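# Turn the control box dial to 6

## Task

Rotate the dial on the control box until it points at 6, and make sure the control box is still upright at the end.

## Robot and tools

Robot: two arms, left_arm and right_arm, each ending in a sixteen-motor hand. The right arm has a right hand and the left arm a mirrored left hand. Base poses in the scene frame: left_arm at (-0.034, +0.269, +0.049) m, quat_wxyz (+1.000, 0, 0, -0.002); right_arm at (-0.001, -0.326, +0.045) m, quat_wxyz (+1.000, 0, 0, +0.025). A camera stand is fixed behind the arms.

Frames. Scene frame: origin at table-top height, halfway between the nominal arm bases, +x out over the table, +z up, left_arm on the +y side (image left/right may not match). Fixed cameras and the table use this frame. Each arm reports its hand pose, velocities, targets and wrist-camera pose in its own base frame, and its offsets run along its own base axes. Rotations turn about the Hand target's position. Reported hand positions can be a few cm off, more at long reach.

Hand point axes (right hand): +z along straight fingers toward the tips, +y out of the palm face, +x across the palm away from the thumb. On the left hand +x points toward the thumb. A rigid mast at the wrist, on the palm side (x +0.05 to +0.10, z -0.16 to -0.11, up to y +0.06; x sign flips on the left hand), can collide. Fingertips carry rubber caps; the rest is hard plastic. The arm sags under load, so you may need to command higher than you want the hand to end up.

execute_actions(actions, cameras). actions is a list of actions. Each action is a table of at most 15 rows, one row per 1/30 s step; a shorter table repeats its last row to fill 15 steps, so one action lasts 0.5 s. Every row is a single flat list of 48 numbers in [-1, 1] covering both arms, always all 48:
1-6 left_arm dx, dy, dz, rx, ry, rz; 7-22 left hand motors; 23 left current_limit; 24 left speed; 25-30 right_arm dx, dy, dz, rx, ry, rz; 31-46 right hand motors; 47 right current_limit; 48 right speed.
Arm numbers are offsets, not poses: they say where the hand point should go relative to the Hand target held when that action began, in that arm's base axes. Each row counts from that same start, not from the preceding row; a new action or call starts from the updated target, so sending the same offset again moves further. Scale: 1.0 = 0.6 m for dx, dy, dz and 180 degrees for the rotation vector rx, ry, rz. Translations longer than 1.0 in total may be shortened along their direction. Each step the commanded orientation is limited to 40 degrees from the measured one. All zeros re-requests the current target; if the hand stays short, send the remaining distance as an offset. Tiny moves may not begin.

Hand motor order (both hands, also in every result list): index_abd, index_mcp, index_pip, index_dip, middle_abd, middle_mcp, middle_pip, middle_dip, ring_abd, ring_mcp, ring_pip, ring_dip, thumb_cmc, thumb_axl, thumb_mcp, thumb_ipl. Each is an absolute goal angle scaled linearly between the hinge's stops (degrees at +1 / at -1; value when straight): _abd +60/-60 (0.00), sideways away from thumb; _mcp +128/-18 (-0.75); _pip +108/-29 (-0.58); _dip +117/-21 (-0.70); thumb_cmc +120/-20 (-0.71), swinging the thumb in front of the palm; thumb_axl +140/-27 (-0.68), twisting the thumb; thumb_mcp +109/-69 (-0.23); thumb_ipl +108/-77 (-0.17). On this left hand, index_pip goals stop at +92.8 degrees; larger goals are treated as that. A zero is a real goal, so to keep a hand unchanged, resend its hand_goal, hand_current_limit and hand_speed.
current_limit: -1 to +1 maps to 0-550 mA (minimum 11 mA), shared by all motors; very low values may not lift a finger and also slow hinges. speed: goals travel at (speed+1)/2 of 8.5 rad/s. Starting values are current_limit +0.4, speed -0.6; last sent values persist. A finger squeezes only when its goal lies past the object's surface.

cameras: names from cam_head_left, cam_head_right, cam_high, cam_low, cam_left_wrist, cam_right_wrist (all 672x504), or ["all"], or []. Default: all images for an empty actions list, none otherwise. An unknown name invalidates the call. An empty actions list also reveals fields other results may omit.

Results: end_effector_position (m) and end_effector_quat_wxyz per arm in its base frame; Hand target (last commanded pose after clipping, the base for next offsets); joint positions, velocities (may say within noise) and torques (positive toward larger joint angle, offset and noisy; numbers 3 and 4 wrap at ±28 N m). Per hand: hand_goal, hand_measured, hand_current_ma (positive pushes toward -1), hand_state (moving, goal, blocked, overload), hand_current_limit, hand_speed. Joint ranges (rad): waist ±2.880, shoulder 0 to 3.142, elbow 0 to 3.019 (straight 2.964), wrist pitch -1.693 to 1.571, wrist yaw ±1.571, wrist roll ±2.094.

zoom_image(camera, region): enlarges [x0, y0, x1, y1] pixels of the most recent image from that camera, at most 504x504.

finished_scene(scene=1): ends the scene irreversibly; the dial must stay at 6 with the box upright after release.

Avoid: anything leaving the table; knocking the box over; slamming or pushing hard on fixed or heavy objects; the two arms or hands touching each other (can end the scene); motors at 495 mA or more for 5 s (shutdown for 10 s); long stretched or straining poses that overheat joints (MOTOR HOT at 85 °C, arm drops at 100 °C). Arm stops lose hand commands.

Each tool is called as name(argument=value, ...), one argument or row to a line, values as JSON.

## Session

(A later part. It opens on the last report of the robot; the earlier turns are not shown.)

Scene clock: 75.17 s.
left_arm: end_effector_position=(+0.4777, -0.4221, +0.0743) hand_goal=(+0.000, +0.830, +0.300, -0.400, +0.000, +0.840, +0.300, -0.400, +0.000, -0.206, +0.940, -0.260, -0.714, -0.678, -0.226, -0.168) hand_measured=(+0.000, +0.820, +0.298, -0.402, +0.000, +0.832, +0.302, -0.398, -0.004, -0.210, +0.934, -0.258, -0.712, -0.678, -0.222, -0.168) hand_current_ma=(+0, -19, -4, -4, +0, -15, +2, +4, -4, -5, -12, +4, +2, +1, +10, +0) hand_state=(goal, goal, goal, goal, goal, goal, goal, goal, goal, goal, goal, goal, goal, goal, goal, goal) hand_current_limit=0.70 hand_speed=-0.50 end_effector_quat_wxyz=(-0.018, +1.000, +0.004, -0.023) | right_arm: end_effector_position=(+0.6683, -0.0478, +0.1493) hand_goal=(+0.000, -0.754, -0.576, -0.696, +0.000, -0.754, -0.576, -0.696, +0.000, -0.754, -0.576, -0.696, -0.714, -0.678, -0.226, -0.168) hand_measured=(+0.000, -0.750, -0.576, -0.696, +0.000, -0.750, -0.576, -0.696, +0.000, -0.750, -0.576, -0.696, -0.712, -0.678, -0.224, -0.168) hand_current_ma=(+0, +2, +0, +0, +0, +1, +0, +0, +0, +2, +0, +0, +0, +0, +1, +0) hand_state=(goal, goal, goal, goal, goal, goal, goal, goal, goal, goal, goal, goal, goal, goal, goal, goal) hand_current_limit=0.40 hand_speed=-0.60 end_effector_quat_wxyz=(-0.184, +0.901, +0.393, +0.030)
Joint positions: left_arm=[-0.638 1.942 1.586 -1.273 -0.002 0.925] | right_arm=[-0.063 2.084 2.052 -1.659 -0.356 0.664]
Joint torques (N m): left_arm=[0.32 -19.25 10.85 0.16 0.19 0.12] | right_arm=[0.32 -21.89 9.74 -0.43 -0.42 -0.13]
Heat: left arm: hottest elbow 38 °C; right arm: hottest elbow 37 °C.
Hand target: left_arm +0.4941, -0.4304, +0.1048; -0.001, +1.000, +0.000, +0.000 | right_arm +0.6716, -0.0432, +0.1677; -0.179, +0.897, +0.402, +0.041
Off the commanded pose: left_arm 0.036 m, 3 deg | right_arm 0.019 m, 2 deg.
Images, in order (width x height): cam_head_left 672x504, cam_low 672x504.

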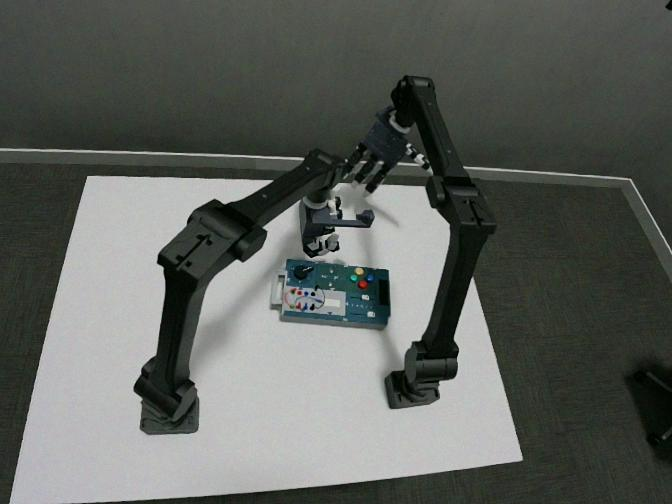

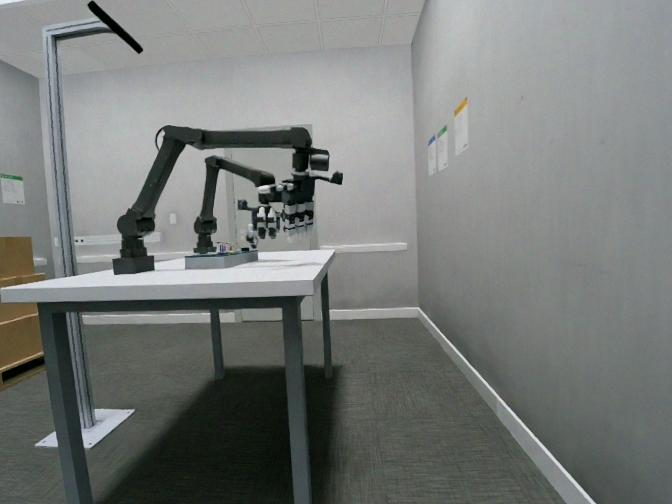

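execute_actions(
  actions=[
    [[-0.03,0.0,-0.015,0,0,0,0,0.83,0.3,-0.4,0,0.84,0.3,-0.4,0,-0.205,0.94,-0.26,-0.714,-0.678,-0.226,-0.168,0.7,-0.5,0,0,0,0,0,0,0,-0.754,-0.576,-0.696,0,-0.754,-0.576,-0.696,0,-0.754,-0.576,-0.696,-0.714,-0.678,-0.226,-0.168,0.4,-0.6]],
  ],
  cameras=["cam_low", "cam_head_left"],
)

zoom_image(
  camera="cam_low",
  region=[220, 220, 280, 265],
)

zoom_image(
  camera="cam_head_left",
  region=[270, 210, 350, 290],
)

Scene clock: 76.27 s.
left_arm: end_effector_position=(+0.4761, -0.4236, +0.0745) hand_goal=(+0.000, +0.830, +0.300, -0.400, +0.000, +0.840, +0.300, -0.400, +0.000, -0.206, +0.940, -0.260, -0.714, -0.678, -0.226, -0.168) hand_measured=(+0.000, +0.820, +0.298, -0.402, +0.000, +0.832, +0.302, -0.398, -0.004, -0.210, +0.934, -0.258, -0.712, -0.678, -0.222, -0.168) hand_current_ma=(+0, -19, -4, -4, +0, -15, +2, +4, -4, -5, -12, +4, +2, +1, +10, +0) hand_state=(goal, goal, goal, goal, goal, goal, goal, goal, goal, goal, goal, goal, goal, goal, goal, goal) hand_current_limit=0.70 hand_speed=-0.50 end_effector_quat_wxyz=(-0.014, +1.000, +0.002, -0.017) | right_arm: end_effector_position=(+0.6683, -0.0478, +0.1493) hand_goal=(+0.000, -0.754, -0.576, -0.696, +0.000, -0.754, -0.576, -0.696, +0.000, -0.754, -0.576, -0.696, -0.714, -0.678, -0.226, -0.168) hand_measured=(+0.000, -0.750, -0.576, -0.696, +0.000, -0.750, -0.576, -0.696, +0.000, -0.750, -0.576, -0.696, -0.712, -0.678, -0.224, -0.168) hand_current_ma=(+0, +2, +0, +0, +0, +1, +0, +0, +0, +2, +0, +0, +0, +0, +1, +0) hand_state=(goal, goal, goal, goal, goal, goal, goal, goal, goal, goal, goal, goal, goal, goal, goal, goal) hand_current_limit=0.40 hand_speed=-0.60 end_effector_quat_wxyz=(-0.184, +0.901, +0.393, +0.030)
Joint positions: left_arm=[-0.642 1.934 1.571 -1.254 -0.002 0.925] | right_arm=[-0.063 2.084 2.052 -1.659 -0.356 0.664]
Joint torques (N m): left_arm=[-0.62 -20.66 7.13 0.88 0.24 -0.08] | right_arm=[0.32 -21.71 9.72 -0.43 -0.42 -0.12]
Heat: left arm: hottest elbow 38 °C; right arm: hottest elbow 37 °C.
Hand target: left_arm +0.4761, -0.4303, +0.0959; -0.001, +1.000, +0.000, +0.000 | right_arm +0.6716, -0.0432, +0.1677; -0.179, +0.897, +0.402, +0.041
Off the commanded pose: left_arm 0.022 m, 3 deg | right_arm 0.019 m, 2 deg.
Images, in order (width x height): cam_head_left 672x504, cam_low 672x504.

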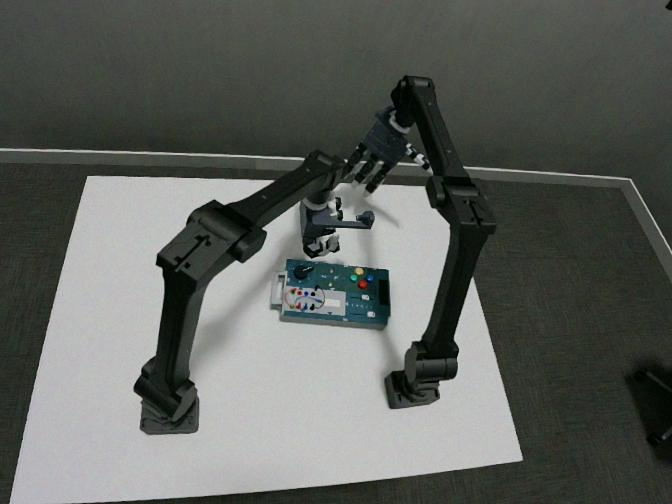

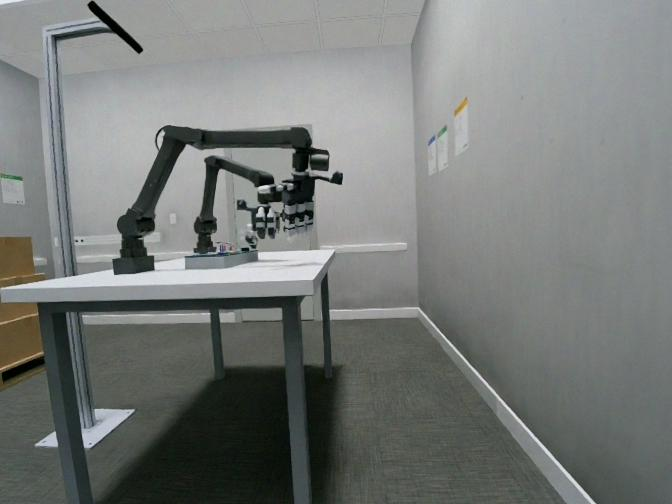

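Scaled by 8.400 from the camera's 672x504 image, which has a finer 960x720 frame.

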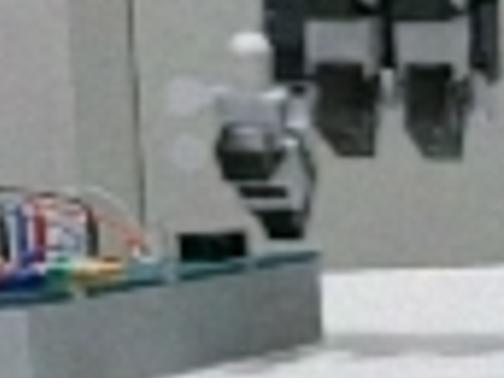

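Scaled by 6.300 from the camera's 672x504 image, which has a finer 960x720 frame.

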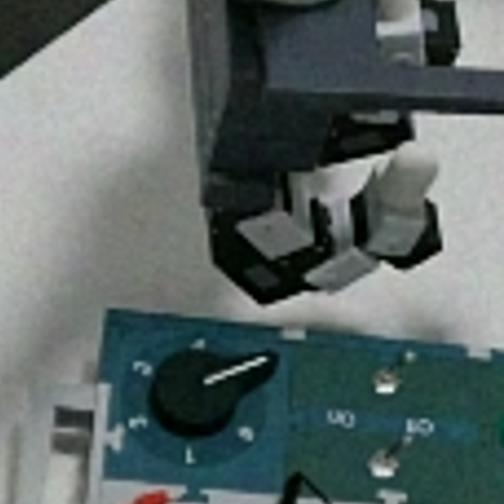

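execute_actions(
  actions=[
    [[-0.025,0.016,-0.004,0,0,0,0,0.83,0.3,-0.4,0,0.84,0.3,-0.4,0,-0.205,0.94,-0.26,-0.714,-0.678,-0.226,-0.168,0.7,-0.5,0,0,0,0,0,0,0,-0.754,-0.576,-0.696,0,-0.754,-0.576,-0.696,0,-0.754,-0.576,-0.696,-0.714,-0.678,-0.226,-0.168,0.4,-0.6]],
  ],
  cameras=["cam_low", "cam_head_left"],
)

zoom_image(
  camera="cam_low",
  region=[220, 220, 280, 265],
)

zoom_image(
  camera="cam_head_left",
  region=[270, 210, 350, 290],
)

Scene clock: 77.33 s.
left_arm: end_effector_position=(+0.4610, -0.4143, +0.0743) hand_goal=(+0.000, +0.830, +0.300, -0.400, +0.000, +0.840, +0.300, -0.400, +0.000, -0.206, +0.940, -0.260, -0.714, -0.678, -0.226, -0.168) hand_measured=(+0.000, +0.820, +0.298, -0.402, +0.000, +0.832, +0.302, -0.398, -0.004, -0.210, +0.934, -0.258, -0.712, -0.678, -0.222, -0.168) hand_current_ma=(+0, -19, -4, -4, +0, -15, +2, +4, -4, -6, -12, +4, +2, +1, +10, +0) hand_state=(goal, goal, goal, goal, goal, goal, goal, goal, goal, goal, goal, goal, goal, goal, goal, goal) hand_current_limit=0.70 hand_speed=-0.50 end_effector_quat_wxyz=(-0.014, +1.000, +0.001, -0.016) | right_arm: end_effector_position=(+0.6683, -0.0478, +0.1493) hand_goal=(+0.000, -0.754, -0.576, -0.696, +0.000, -0.754, -0.576, -0.696, +0.000, -0.754, -0.576, -0.696, -0.714, -0.678, -0.226, -0.168) hand_measured=(+0.000, -0.750, -0.576, -0.696, +0.000, -0.750, -0.576, -0.696, +0.000, -0.750, -0.576, -0.696, -0.712, -0.678, -0.224, -0.168) hand_current_ma=(+0, +2, +0, +0, +0, +1, +0, +0, +0, +2, +0, +0, +0, +0, +1, +0) hand_state=(goal, goal, goal, goal, goal, goal, goal, goal, goal, goal, goal, goal, goal, goal, goal, goal) hand_current_limit=0.40 hand_speed=-0.60 end_effector_quat_wxyz=(-0.184, +0.901, +0.393, +0.030)
Joint positions: left_arm=[-0.645 1.889 1.502 -1.226 -0.002 0.925] | right_arm=[-0.063 2.084 2.052 -1.659 -0.356 0.664]
Joint torques (N m): left_arm=[-0.85 -19.6 7.1 0.83 0.22 -0.11] | right_arm=[0.32 -21.71 9.73 -0.43 -0.42 -0.13]
Heat: left arm: hottest elbow 38 °C; right arm: hottest elbow 37 °C.
Hand target: left_arm +0.4610, -0.4209, +0.0935; +0.000, +1.000, +0.000, +0.000 | right_arm +0.6716, -0.0432, +0.1677; -0.179, +0.897, +0.402, +0.041
Off the commanded pose: left_arm 0.020 m, 2 deg | right_arm 0.019 m, 2 deg.
Images, in order (width x height): cam_head_left 672x504, cam_low 672x504.

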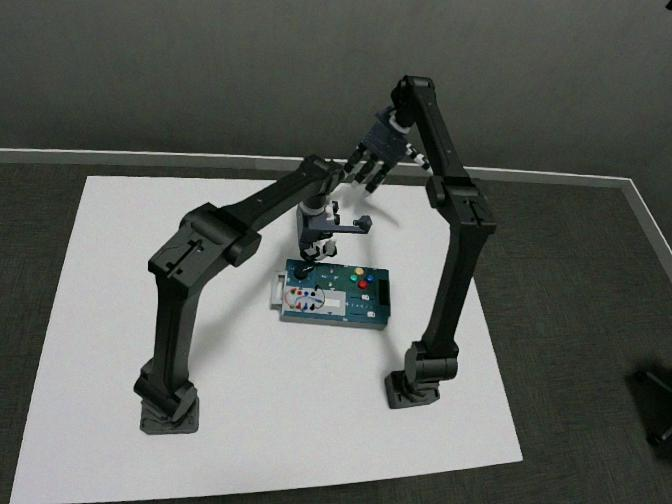

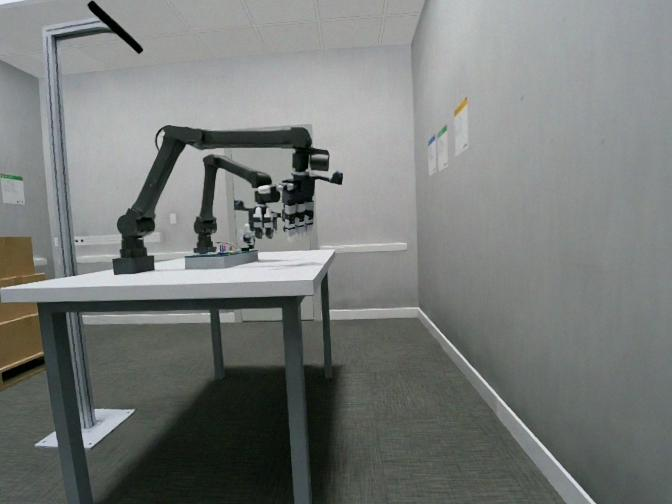

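Scaled by 8.400 from the camera's 672x504 image, which has a finer 960x720 frame.

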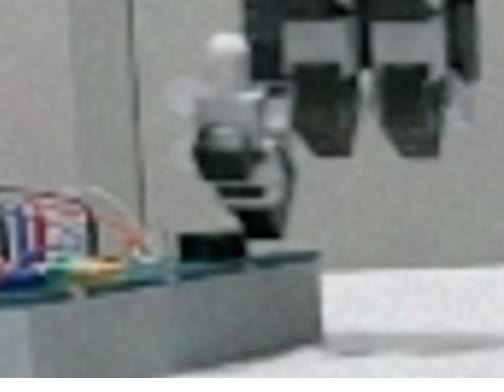

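Scaled by 6.300 from the camera's 672x504 image, which has a finer 960x720 frame.

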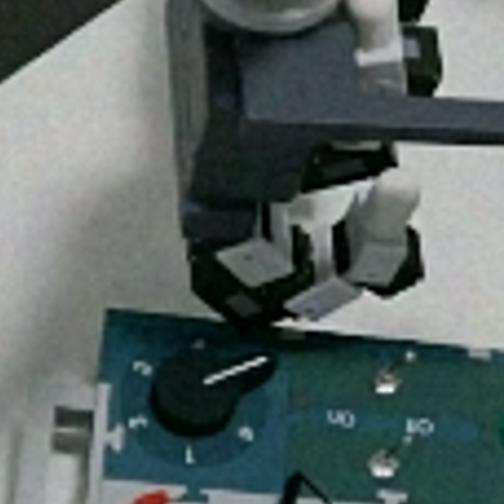

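execute_actions(
  actions=[
    [[-0.015,0.0,-0.009,0,0,0,0,0.83,0.3,-0.4,0,0.84,0.3,-0.4,0,-0.205,0.94,-0.26,-0.714,-0.678,-0.226,-0.168,0.7,-0.5,0,0,0,0,0,0,0,-0.754,-0.576,-0.696,0,-0.754,-0.576,-0.696,0,-0.754,-0.576,-0.696,-0.714,-0.678,-0.226,-0.168,0.4,-0.6]],
  ],
  cameras=["cam_low", "cam_head_left", "cam_left_wrist"],
)

zoom_image(
  camera="cam_low",
  region=[220, 220, 280, 265],
)

zoom_image(
  camera="cam_head_left",
  region=[270, 210, 350, 290],
)

zoom_image(
  camera="cam_left_wrist",
  region=[340, 40, 620, 250],
)

Scene clock: 78.47 s.
left_arm: end_effector_position=(+0.4516, -0.4147, +0.0688) hand_goal=(+0.000, +0.830, +0.300, -0.400, +0.000, +0.840, +0.300, -0.400, +0.000, -0.206, +0.940, -0.260, -0.714, -0.678, -0.226, -0.168) hand_measured=(+0.000, +0.820, +0.298, -0.402, +0.000, +0.832, +0.302, -0.398, -0.004, -0.210, +0.934, -0.258, -0.712, -0.678, -0.222, -0.168) hand_current_ma=(+0, -19, -4, -4, +0, -15, +2, +4, -4, -7, -12, +4, +2, +1, +10, +0) hand_state=(goal, goal, goal, goal, goal, goal, goal, goal, goal, goal, goal, goal, goal, goal, goal, goal) hand_current_limit=0.70 hand_speed=-0.50 end_effector_quat_wxyz=(-0.014, +1.000, -0.003, -0.016) | right_arm: end_effector_position=(+0.6683, -0.0478, +0.1493) hand_goal=(+0.000, -0.754, -0.576, -0.696, +0.000, -0.754, -0.576, -0.696, +0.000, -0.754, -0.576, -0.696, -0.714, -0.678, -0.226, -0.168) hand_measured=(+0.000, -0.750, -0.576, -0.696, +0.000, -0.750, -0.576, -0.696, +0.000, -0.750, -0.576, -0.696, -0.712, -0.678, -0.224, -0.168) hand_current_ma=(+0, +2, +0, +0, +0, +1, +0, +0, +0, +2, +0, +0, +0, +0, +1, +0) hand_state=(goal, goal, goal, goal, goal, goal, goal, goal, goal, goal, goal, goal, goal, goal, goal, goal) hand_current_limit=0.40 hand_speed=-0.60 end_effector_quat_wxyz=(-0.184, +0.901, +0.393, +0.030)
Joint positions: left_arm=[-0.654 1.878 1.47 -1.204 -0.002 0.923] | right_arm=[-0.063 2.084 2.052 -1.659 -0.356 0.664]
Joint torques (N m): left_arm=[-0.91 -19.49 6.87 0.84 0.24 -0.19] | right_arm=[0.26 -21.77 9.7 -0.43 -0.42 -0.12]
Heat: left arm: hottest elbow 38 °C; right arm: hottest elbow 37 °C.
Hand target: left_arm +0.4521, -0.4208, +0.0881; -0.001, +1.000, +0.000, +0.000 | right_arm +0.6716, -0.0432, +0.1677; -0.179, +0.897, +0.402, +0.041
Off the commanded pose: left_arm 0.020 m, 2 deg | right_arm 0.019 m, 2 deg.
Images, in order (width x height): cam_head_left 672x504, cam_low 672x504, cam_left_wrist 672x504.

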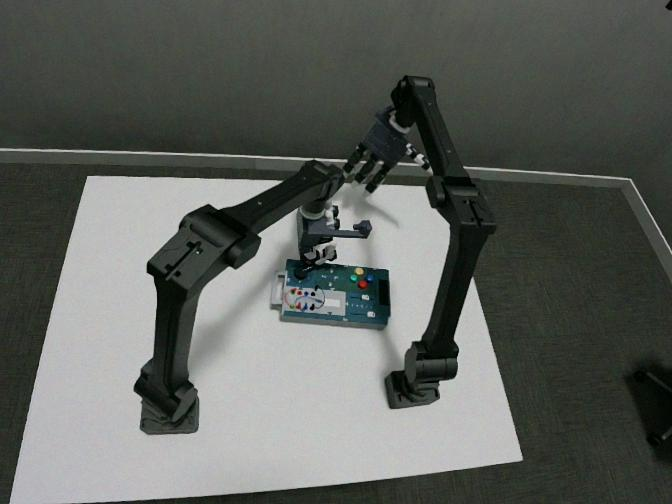

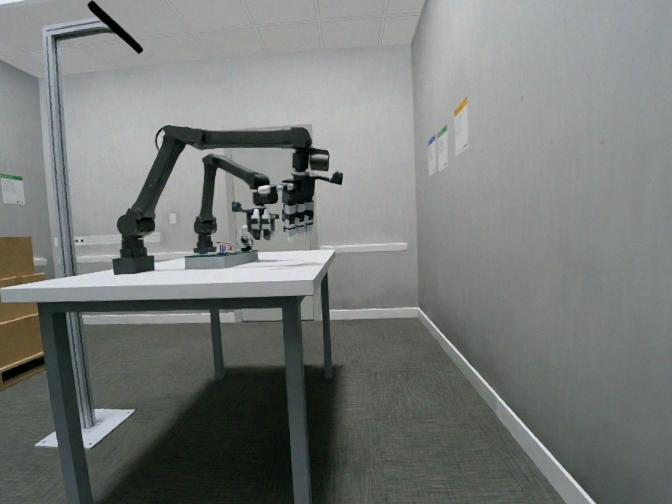

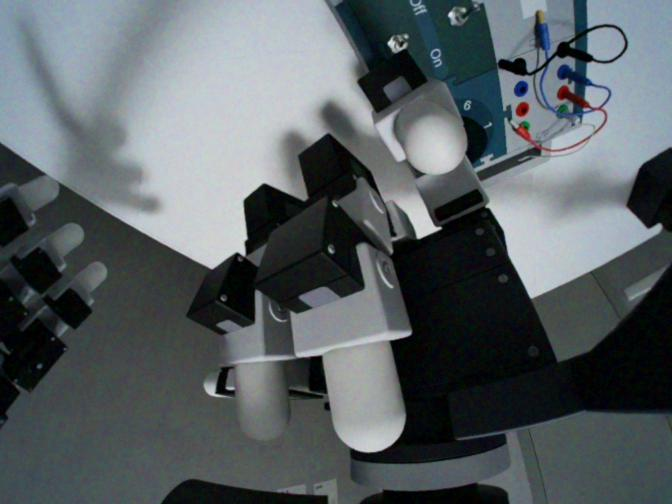

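Scaled by 8.400 from the camera's 672x504 image, which has a finer 960x720 frame.

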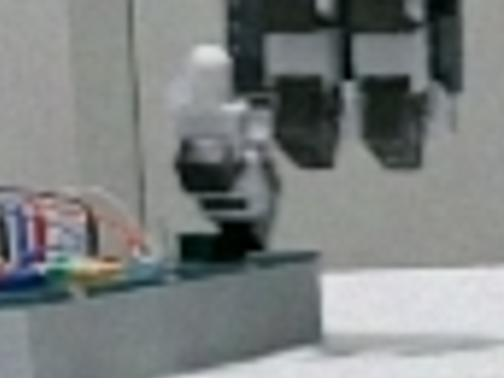

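Scaled by 6.300 from the camera's 672x504 image, which has a finer 960x720 frame.

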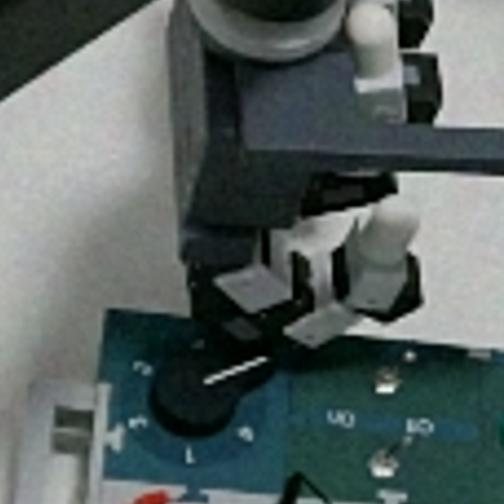

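Scaled by 1.800 from the camera's 672x504 image, which has a finer 960x720 frame.

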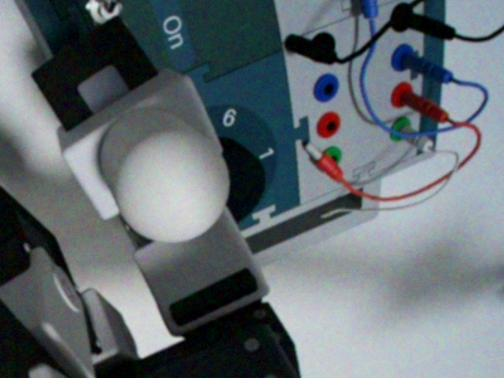

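execute_actions(
  actions=[
    [[-0.012,0.002,-0.003,0,0,0,0,0.83,0.3,-0.4,0,0.84,0.3,-0.4,0,-0.205,0.94,-0.26,-0.714,-0.678,-0.226,-0.168,0.7,-0.5,0,0,0,0,0,0,0,-0.754,-0.576,-0.696,0,-0.754,-0.576,-0.696,0,-0.754,-0.576,-0.696,-0.714,-0.678,-0.226,-0.168,0.4,-0.6]],
  ],
  cameras=["cam_low", "cam_head_left", "cam_head_right", "cam_left_wrist"],
)

zoom_image(
  camera="cam_low",
  region=[220, 220, 280, 265],
)

zoom_image(
  camera="cam_head_left",
  region=[270, 210, 350, 290],
)

zoom_image(
  camera="cam_head_right",
  region=[270, 210, 350, 290],
)

Scene clock: 79.43 s.
left_arm: end_effector_position=(+0.4490, -0.4127, +0.0695) hand_goal=(+0.000, +0.830, +0.300, -0.400, +0.000, +0.840, +0.300, -0.400, +0.000, -0.206, +0.940, -0.260, -0.714, -0.678, -0.226, -0.168) hand_measured=(+0.000, +0.820, +0.298, -0.402, +0.000, +0.832, +0.302, -0.398, -0.004, -0.210, +0.934, -0.258, -0.712, -0.678, -0.222, -0.168) hand_current_ma=(+0, -19, -4, -4, +0, -15, +2, +4, -4, -7, -12, +4, +2, +1, +10, +0) hand_state=(goal, goal, goal, goal, goal, goal, goal, goal, goal, goal, goal, goal, goal, goal, goal, goal) hand_current_limit=0.70 hand_speed=-0.50 end_effector_quat_wxyz=(-0.011, +1.000, +0.001, -0.012) | right_arm: end_effector_position=(+0.6683, -0.0478, +0.1493) hand_goal=(+0.000, -0.754, -0.576, -0.696, +0.000, -0.754, -0.576, -0.696, +0.000, -0.754, -0.576, -0.696, -0.714, -0.678, -0.226, -0.168) hand_measured=(+0.000, -0.750, -0.576, -0.696, +0.000, -0.750, -0.576, -0.696, +0.000, -0.750, -0.576, -0.696, -0.712, -0.678, -0.224, -0.168) hand_current_ma=(+0, +2, +0, +0, +0, +1, +0, +0, +0, +2, +0, +0, +0, +0, +1, +0) hand_state=(goal, goal, goal, goal, goal, goal, goal, goal, goal, goal, goal, goal, goal, goal, goal, goal) hand_current_limit=0.40 hand_speed=-0.60 end_effector_quat_wxyz=(-0.184, +0.901, +0.393, +0.030)
Joint positions: left_arm=[-0.656 1.863 1.448 -1.187 -0.002 0.914] | right_arm=[-0.063 2.084 2.052 -1.659 -0.356 0.664]
Joint torques (N m): left_arm=[-1.08 -19.19 6.64 0.62 0.23 -0.15] | right_arm=[0.26 -21.83 9.76 -0.43 -0.42 -0.12]
Heat: left arm: hottest elbow 38 °C; right arm: hottest elbow 37 °C.
Hand target: left_arm +0.4448, -0.4196, +0.0863; -0.001, +1.000, +0.000, +0.000 | right_arm +0.6716, -0.0432, +0.1677; -0.179, +0.897, +0.402, +0.041
Off the commanded pose: left_arm 0.019 m, 2 deg | right_arm 0.019 m, 2 deg.
Images, in order (width x height): cam_head_left 672x504, cam_head_right 672x504, cam_low 672x504, cam_left_wrist 672x504.

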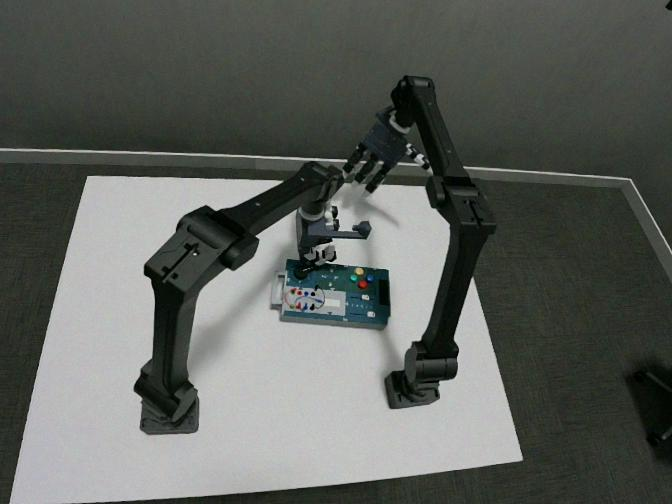

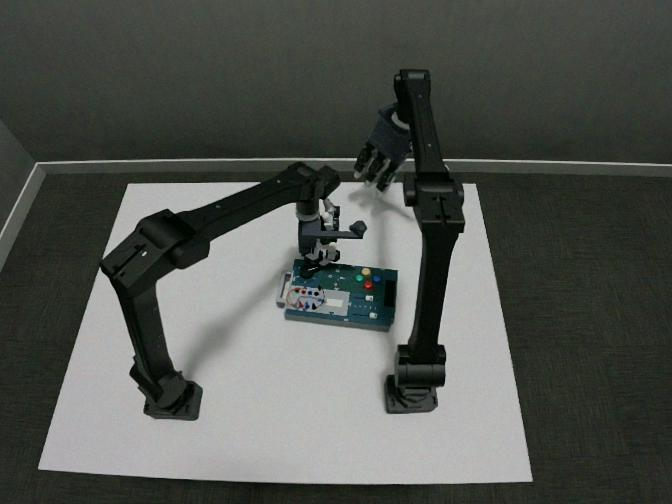

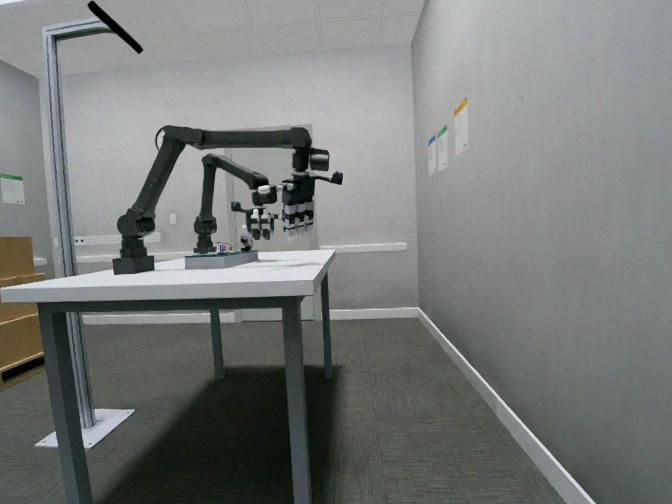

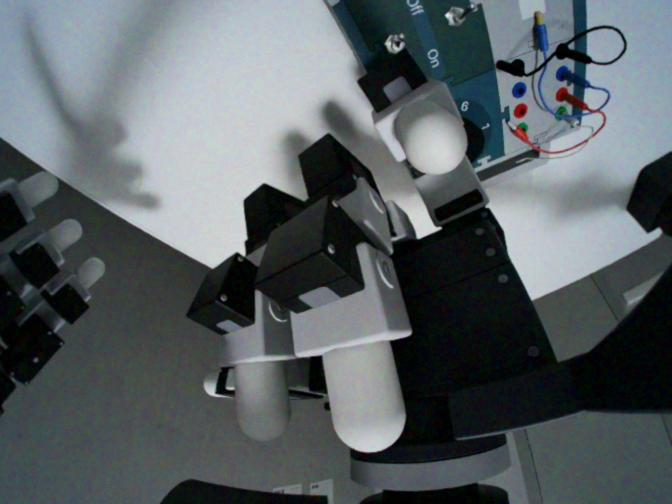

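Scaled by 8.400 from the camera's 672x504 image, which has a finer 960x720 frame.

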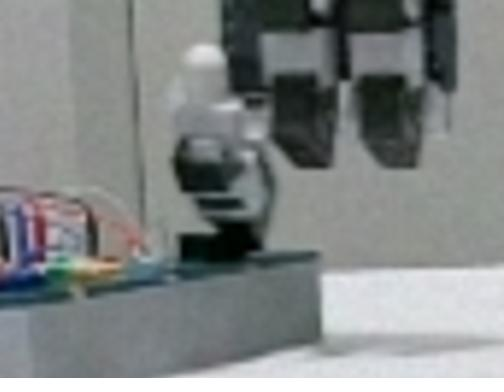

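Scaled by 6.300 from the camera's 672x504 image, which has a finer 960x720 frame.

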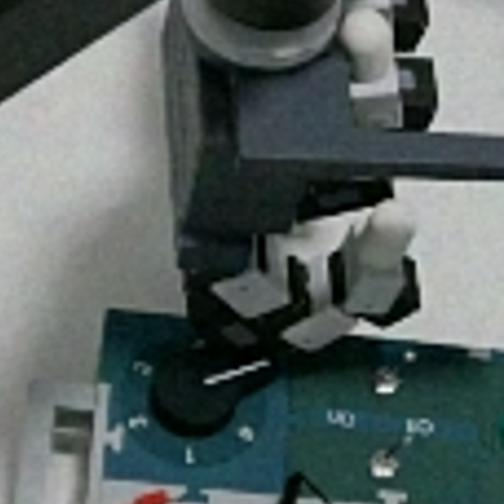

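Scaled by 6.300 from the camera's 672x504 image, which has a finer 960x720 frame.

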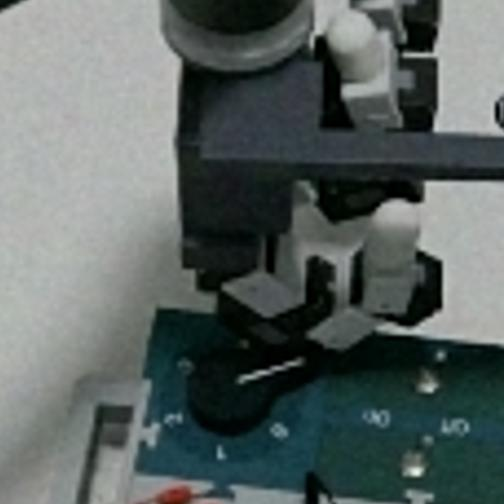

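execute_actions(
  actions=[
    [[-0.015,0.003,-0.003,0,0,0,0,0.83,0.3,-0.4,0,0.84,0.3,-0.4,0,-0.205,0.94,-0.26,-0.714,-0.678,-0.226,-0.168,0.7,-0.5,0,0,0,0,0,0,0,-0.754,-0.576,-0.696,0,-0.754,-0.576,-0.696,0,-0.754,-0.576,-0.696,-0.714,-0.678,-0.226,-0.168,0.4,-0.6]],
  ],
  cameras=["cam_low", "cam_head_left", "cam_head_right", "cam_left_wrist"],
)

zoom_image(
  camera="cam_low",
  region=[220, 220, 280, 265],
)

zoom_image(
  camera="cam_head_left",
  region=[270, 210, 350, 290],
)

zoom_image(
  camera="cam_head_right",
  region=[270, 210, 350, 290],
)

Scene clock: 80.37 s.
left_arm: end_effector_position=(+0.4411, -0.4129, +0.0707) hand_goal=(+0.000, +0.830, +0.300, -0.400, +0.000, +0.840, +0.300, -0.400, +0.000, -0.206, +0.940, -0.260, -0.714, -0.678, -0.226, -0.168) hand_measured=(+0.000, +0.820, +0.298, -0.402, +0.000, +0.832, +0.302, -0.398, -0.004, -0.210, +0.934, -0.258, -0.712, -0.678, -0.222, -0.168) hand_current_ma=(+0, -19, -4, -4, +0, -15, +2, +4, -4, -5, -12, +4, +2, +1, +10, +0) hand_state=(goal, goal, goal, goal, goal, goal, goal, goal, goal, goal, goal, goal, goal, goal, goal, goal) hand_current_limit=0.70 hand_speed=-0.50 end_effector_quat_wxyz=(-0.008, +1.000, +0.000, -0.008) | right_arm: end_effector_position=(+0.6683, -0.0478, +0.1493) hand_goal=(+0.000, -0.754, -0.576, -0.696, +0.000, -0.754, -0.576, -0.696, +0.000, -0.754, -0.576, -0.696, -0.714, -0.678, -0.226, -0.168) hand_measured=(+0.000, -0.750, -0.576, -0.696, +0.000, -0.750, -0.576, -0.696, +0.000, -0.750, -0.576, -0.696, -0.712, -0.678, -0.224, -0.168) hand_current_ma=(+0, +2, +0, +0, +0, +1, +0, +0, +0, +2, +0, +0, +0, +0, +1, +0) hand_state=(goal, goal, goal, goal, goal, goal, goal, goal, goal, goal, goal, goal, goal, goal, goal, goal) hand_current_limit=0.40 hand_speed=-0.60 end_effector_quat_wxyz=(-0.184, +0.901, +0.393, +0.030)
Joint positions: left_arm=[-0.665 1.843 1.42 -1.171 -0.002 0.905] | right_arm=[-0.063 2.084 2.052 -1.659 -0.356 0.664]
Joint torques (N m): left_arm=[-1.14 -18.73 6.46 0.53 0.23 -0.16] | right_arm=[0.26 -21.77 9.73 -0.44 -0.41 -0.12]
Heat: left arm: hottest elbow 38 °C; right arm: hottest elbow 37 °C.
Hand target: left_arm +0.4359, -0.4178, +0.0845; -0.001, +1.000, +0.000, +0.000 | right_arm +0.6716, -0.0432, +0.1677; -0.179, +0.897, +0.402, +0.041
Off the commanded pose: left_arm 0.016 m, 1 deg | right_arm 0.019 m, 2 deg.
Images, in order (width x height): cam_head_left 672x504, cam_head_right 672x504, cam_low 672x504, cam_left_wrist 672x504.

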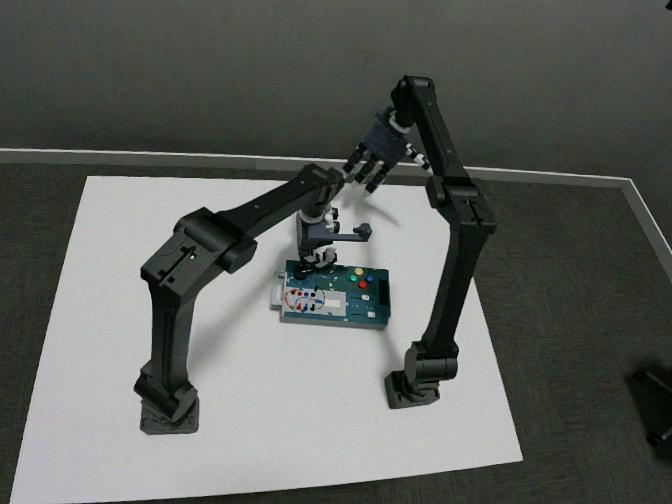

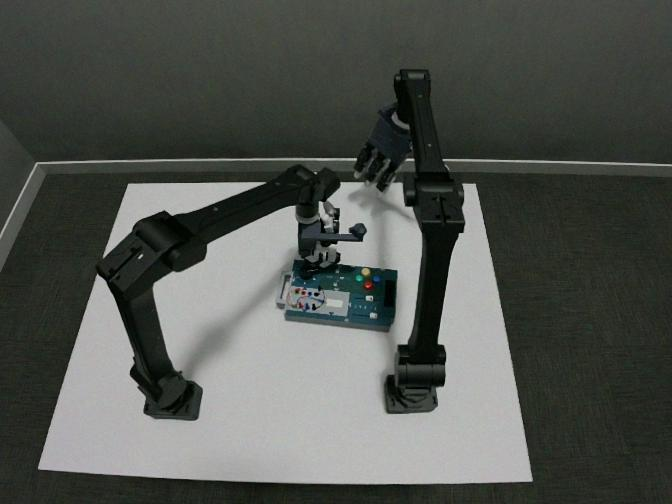

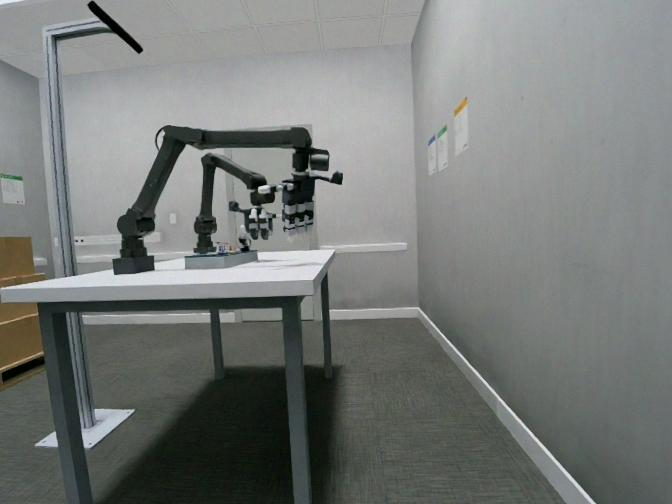

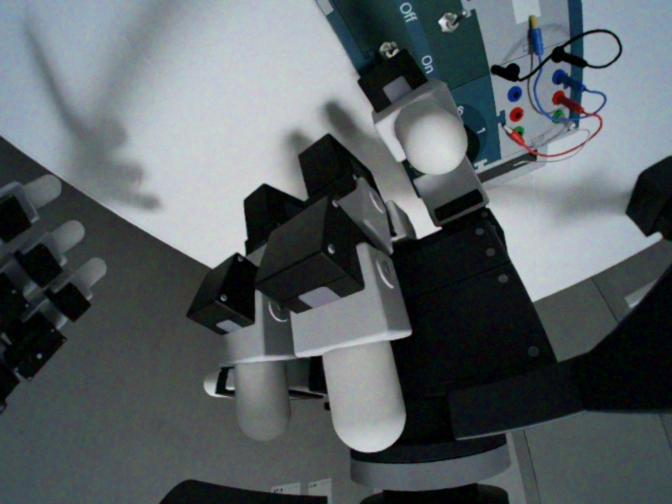

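Scaled by 8.400 from the camera's 672x504 image, which has a finer 960x720 frame.

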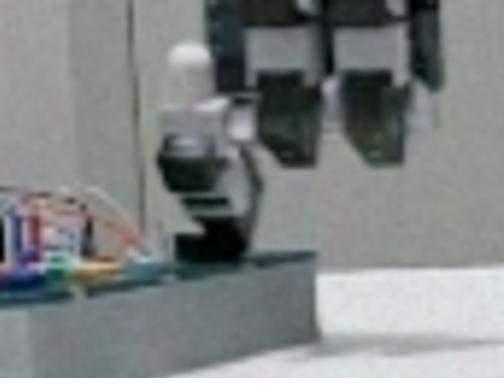

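Scaled by 6.300 from the camera's 672x504 image, which has a finer 960x720 frame.

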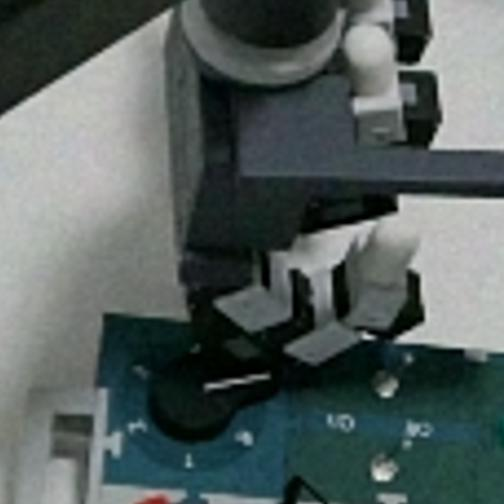

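Scaled by 6.300 from the camera's 672x504 image, which has a finer 960x720 frame.

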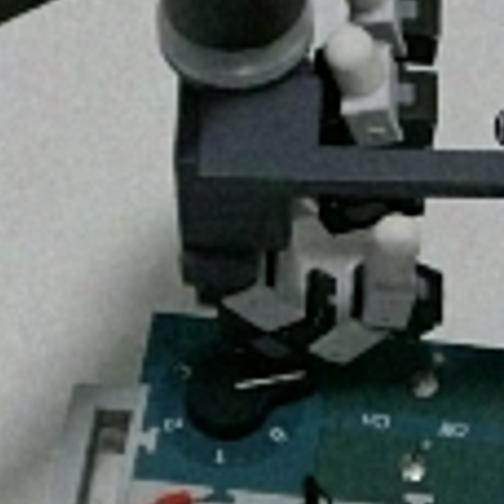

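execute_actions(
  actions=[
    [[-0.02,0.004,-0.004,0,0,0,0,0.83,0.3,-0.4,0,0.84,0.3,-0.4,0,-0.205,0.94,-0.26,-0.714,-0.678,-0.226,-0.168,0.7,-0.5,0,0,0,0,0,0,0,-0.754,-0.576,-0.696,0,-0.754,-0.576,-0.696,0,-0.754,-0.576,-0.696,-0.714,-0.678,-0.226,-0.168,0.4,-0.6]],
  ],
  cameras=["cam_low", "cam_head_left", "cam_head_right", "cam_left_wrist"],
)

zoom_image(
  camera="cam_low",
  region=[220, 220, 280, 265],
)

zoom_image(
  camera="cam_head_left",
  region=[270, 210, 350, 290],
)

zoom_image(
  camera="cam_head_right",
  region=[270, 210, 350, 290],
)

Scene clock: 81.30 s.
left_arm: end_effector_position=(+0.4290, -0.4108, +0.0698) hand_goal=(+0.000, +0.830, +0.300, -0.400, +0.000, +0.840, +0.300, -0.400, +0.000, -0.206, +0.940, -0.260, -0.714, -0.678, -0.226, -0.168) hand_measured=(+0.000, +0.820, +0.298, -0.402, +0.000, +0.832, +0.302, -0.398, -0.004, -0.206, +0.934, -0.258, -0.712, -0.678, -0.222, -0.168) hand_current_ma=(+0, -19, -4, -4, +0, -15, +2, +4, -4, -1, -12, +4, +2, +1, +10, +0) hand_state=(goal, goal, goal, goal, goal, goal, goal, goal, goal, goal, goal, goal, goal, goal, goal, goal) hand_current_limit=0.70 hand_speed=-0.50 end_effector_quat_wxyz=(-0.008, +1.000, +0.000, -0.008) | right_arm: end_effector_position=(+0.6683, -0.0478, +0.1493) hand_goal=(+0.000, -0.754, -0.576, -0.696, +0.000, -0.754, -0.576, -0.696, +0.000, -0.754, -0.576, -0.696, -0.714, -0.678, -0.226, -0.168) hand_measured=(+0.000, -0.750, -0.576, -0.696, +0.000, -0.750, -0.576, -0.696, +0.000, -0.750, -0.576, -0.696, -0.712, -0.678, -0.224, -0.168) hand_current_ma=(+0, +2, +0, +0, +0, +1, +0, +0, +0, +2, +0, +0, +0, +0, +1, +0) hand_state=(goal, goal, goal, goal, goal, goal, goal, goal, goal, goal, goal, goal, goal, goal, goal, goal) hand_current_limit=0.40 hand_speed=-0.60 end_effector_quat_wxyz=(-0.184, +0.901, +0.393, +0.030)
Joint positions: left_arm=[-0.676 1.818 1.38 -1.155 -0.002 0.895] | right_arm=[-0.063 2.084 2.052 -1.659 -0.356 0.664]
Joint torques (N m): left_arm=[-1.08 -18.08 6.41 0.55 0.23 -0.17] | right_arm=[0.32 -21.77 9.7 -0.42 -0.41 -0.13]
Heat: left arm: hottest elbow 38 °C; right arm: hottest elbow 37 °C.
Hand target: left_arm +0.4240, -0.4154, +0.0822; +0.000, +1.000, +0.000, +0.000 | right_arm +0.6716, -0.0432, +0.1677; -0.179, +0.897, +0.402, +0.041
Off the commanded pose: left_arm 0.014 m, 1 deg | right_arm 0.019 m, 2 deg.
Images, in order (width x height): cam_head_left 672x504, cam_head_right 672x504, cam_low 672x504, cam_left_wrist 672x504.

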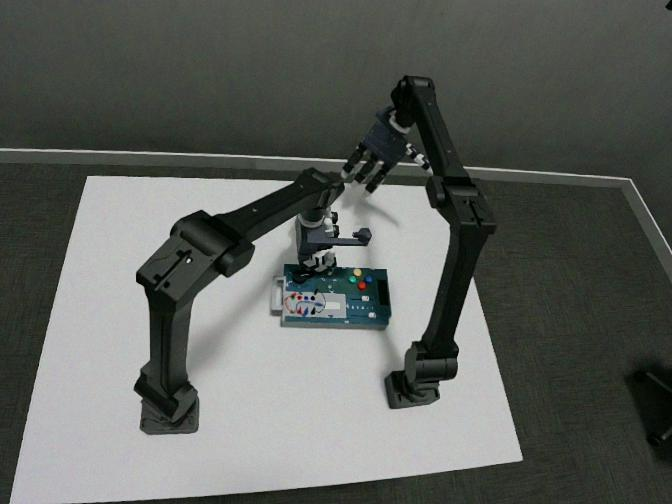

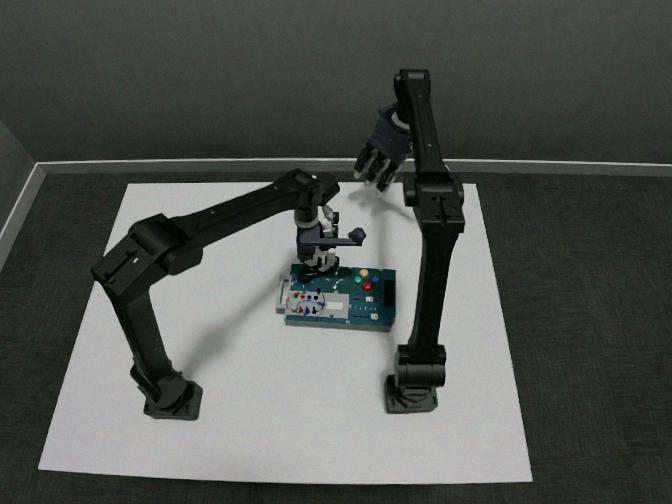

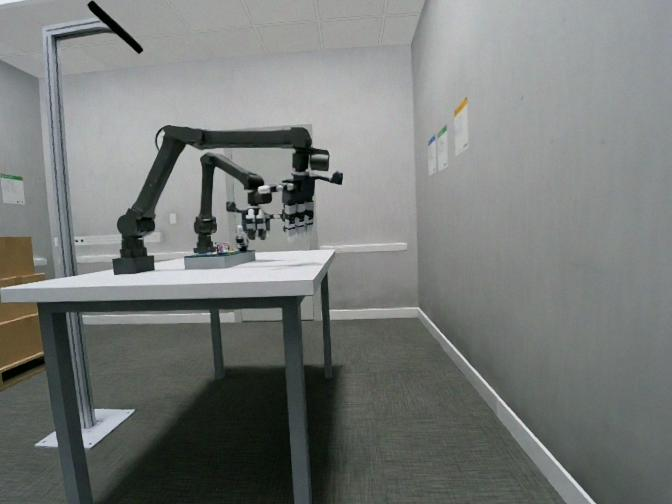

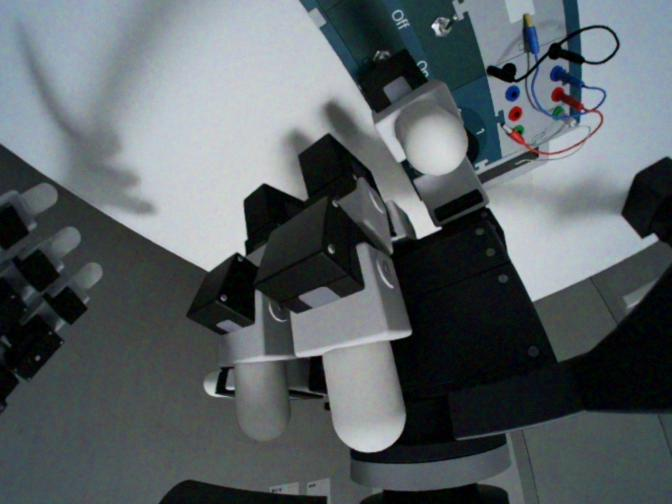

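Scaled by 8.400 from the camera's 672x504 image, which has a finer 960x720 frame.

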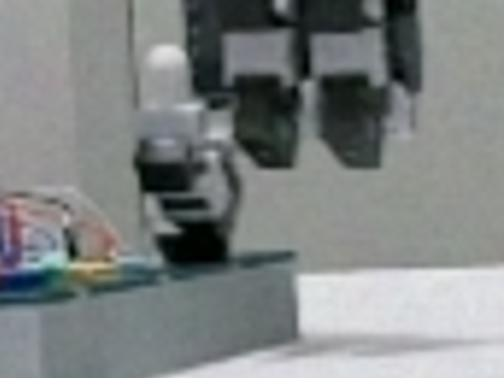

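Scaled by 6.300 from the camera's 672x504 image, which has a finer 960x720 frame.

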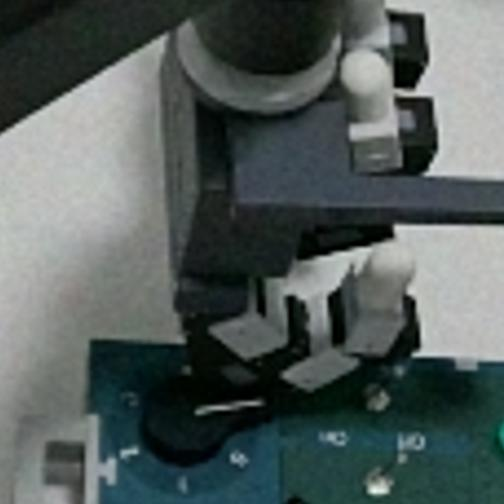

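Scaled by 6.300 from the camera's 672x504 image, which has a finer 960x720 frame.

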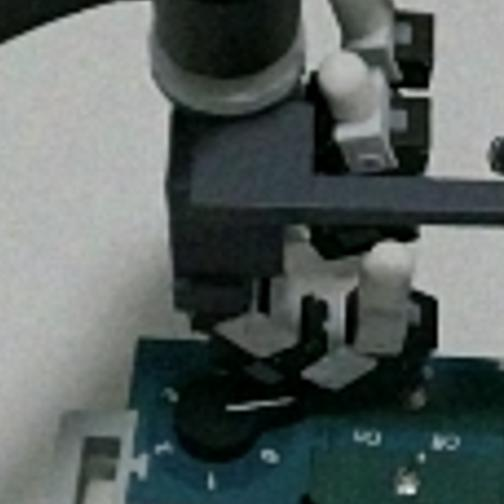

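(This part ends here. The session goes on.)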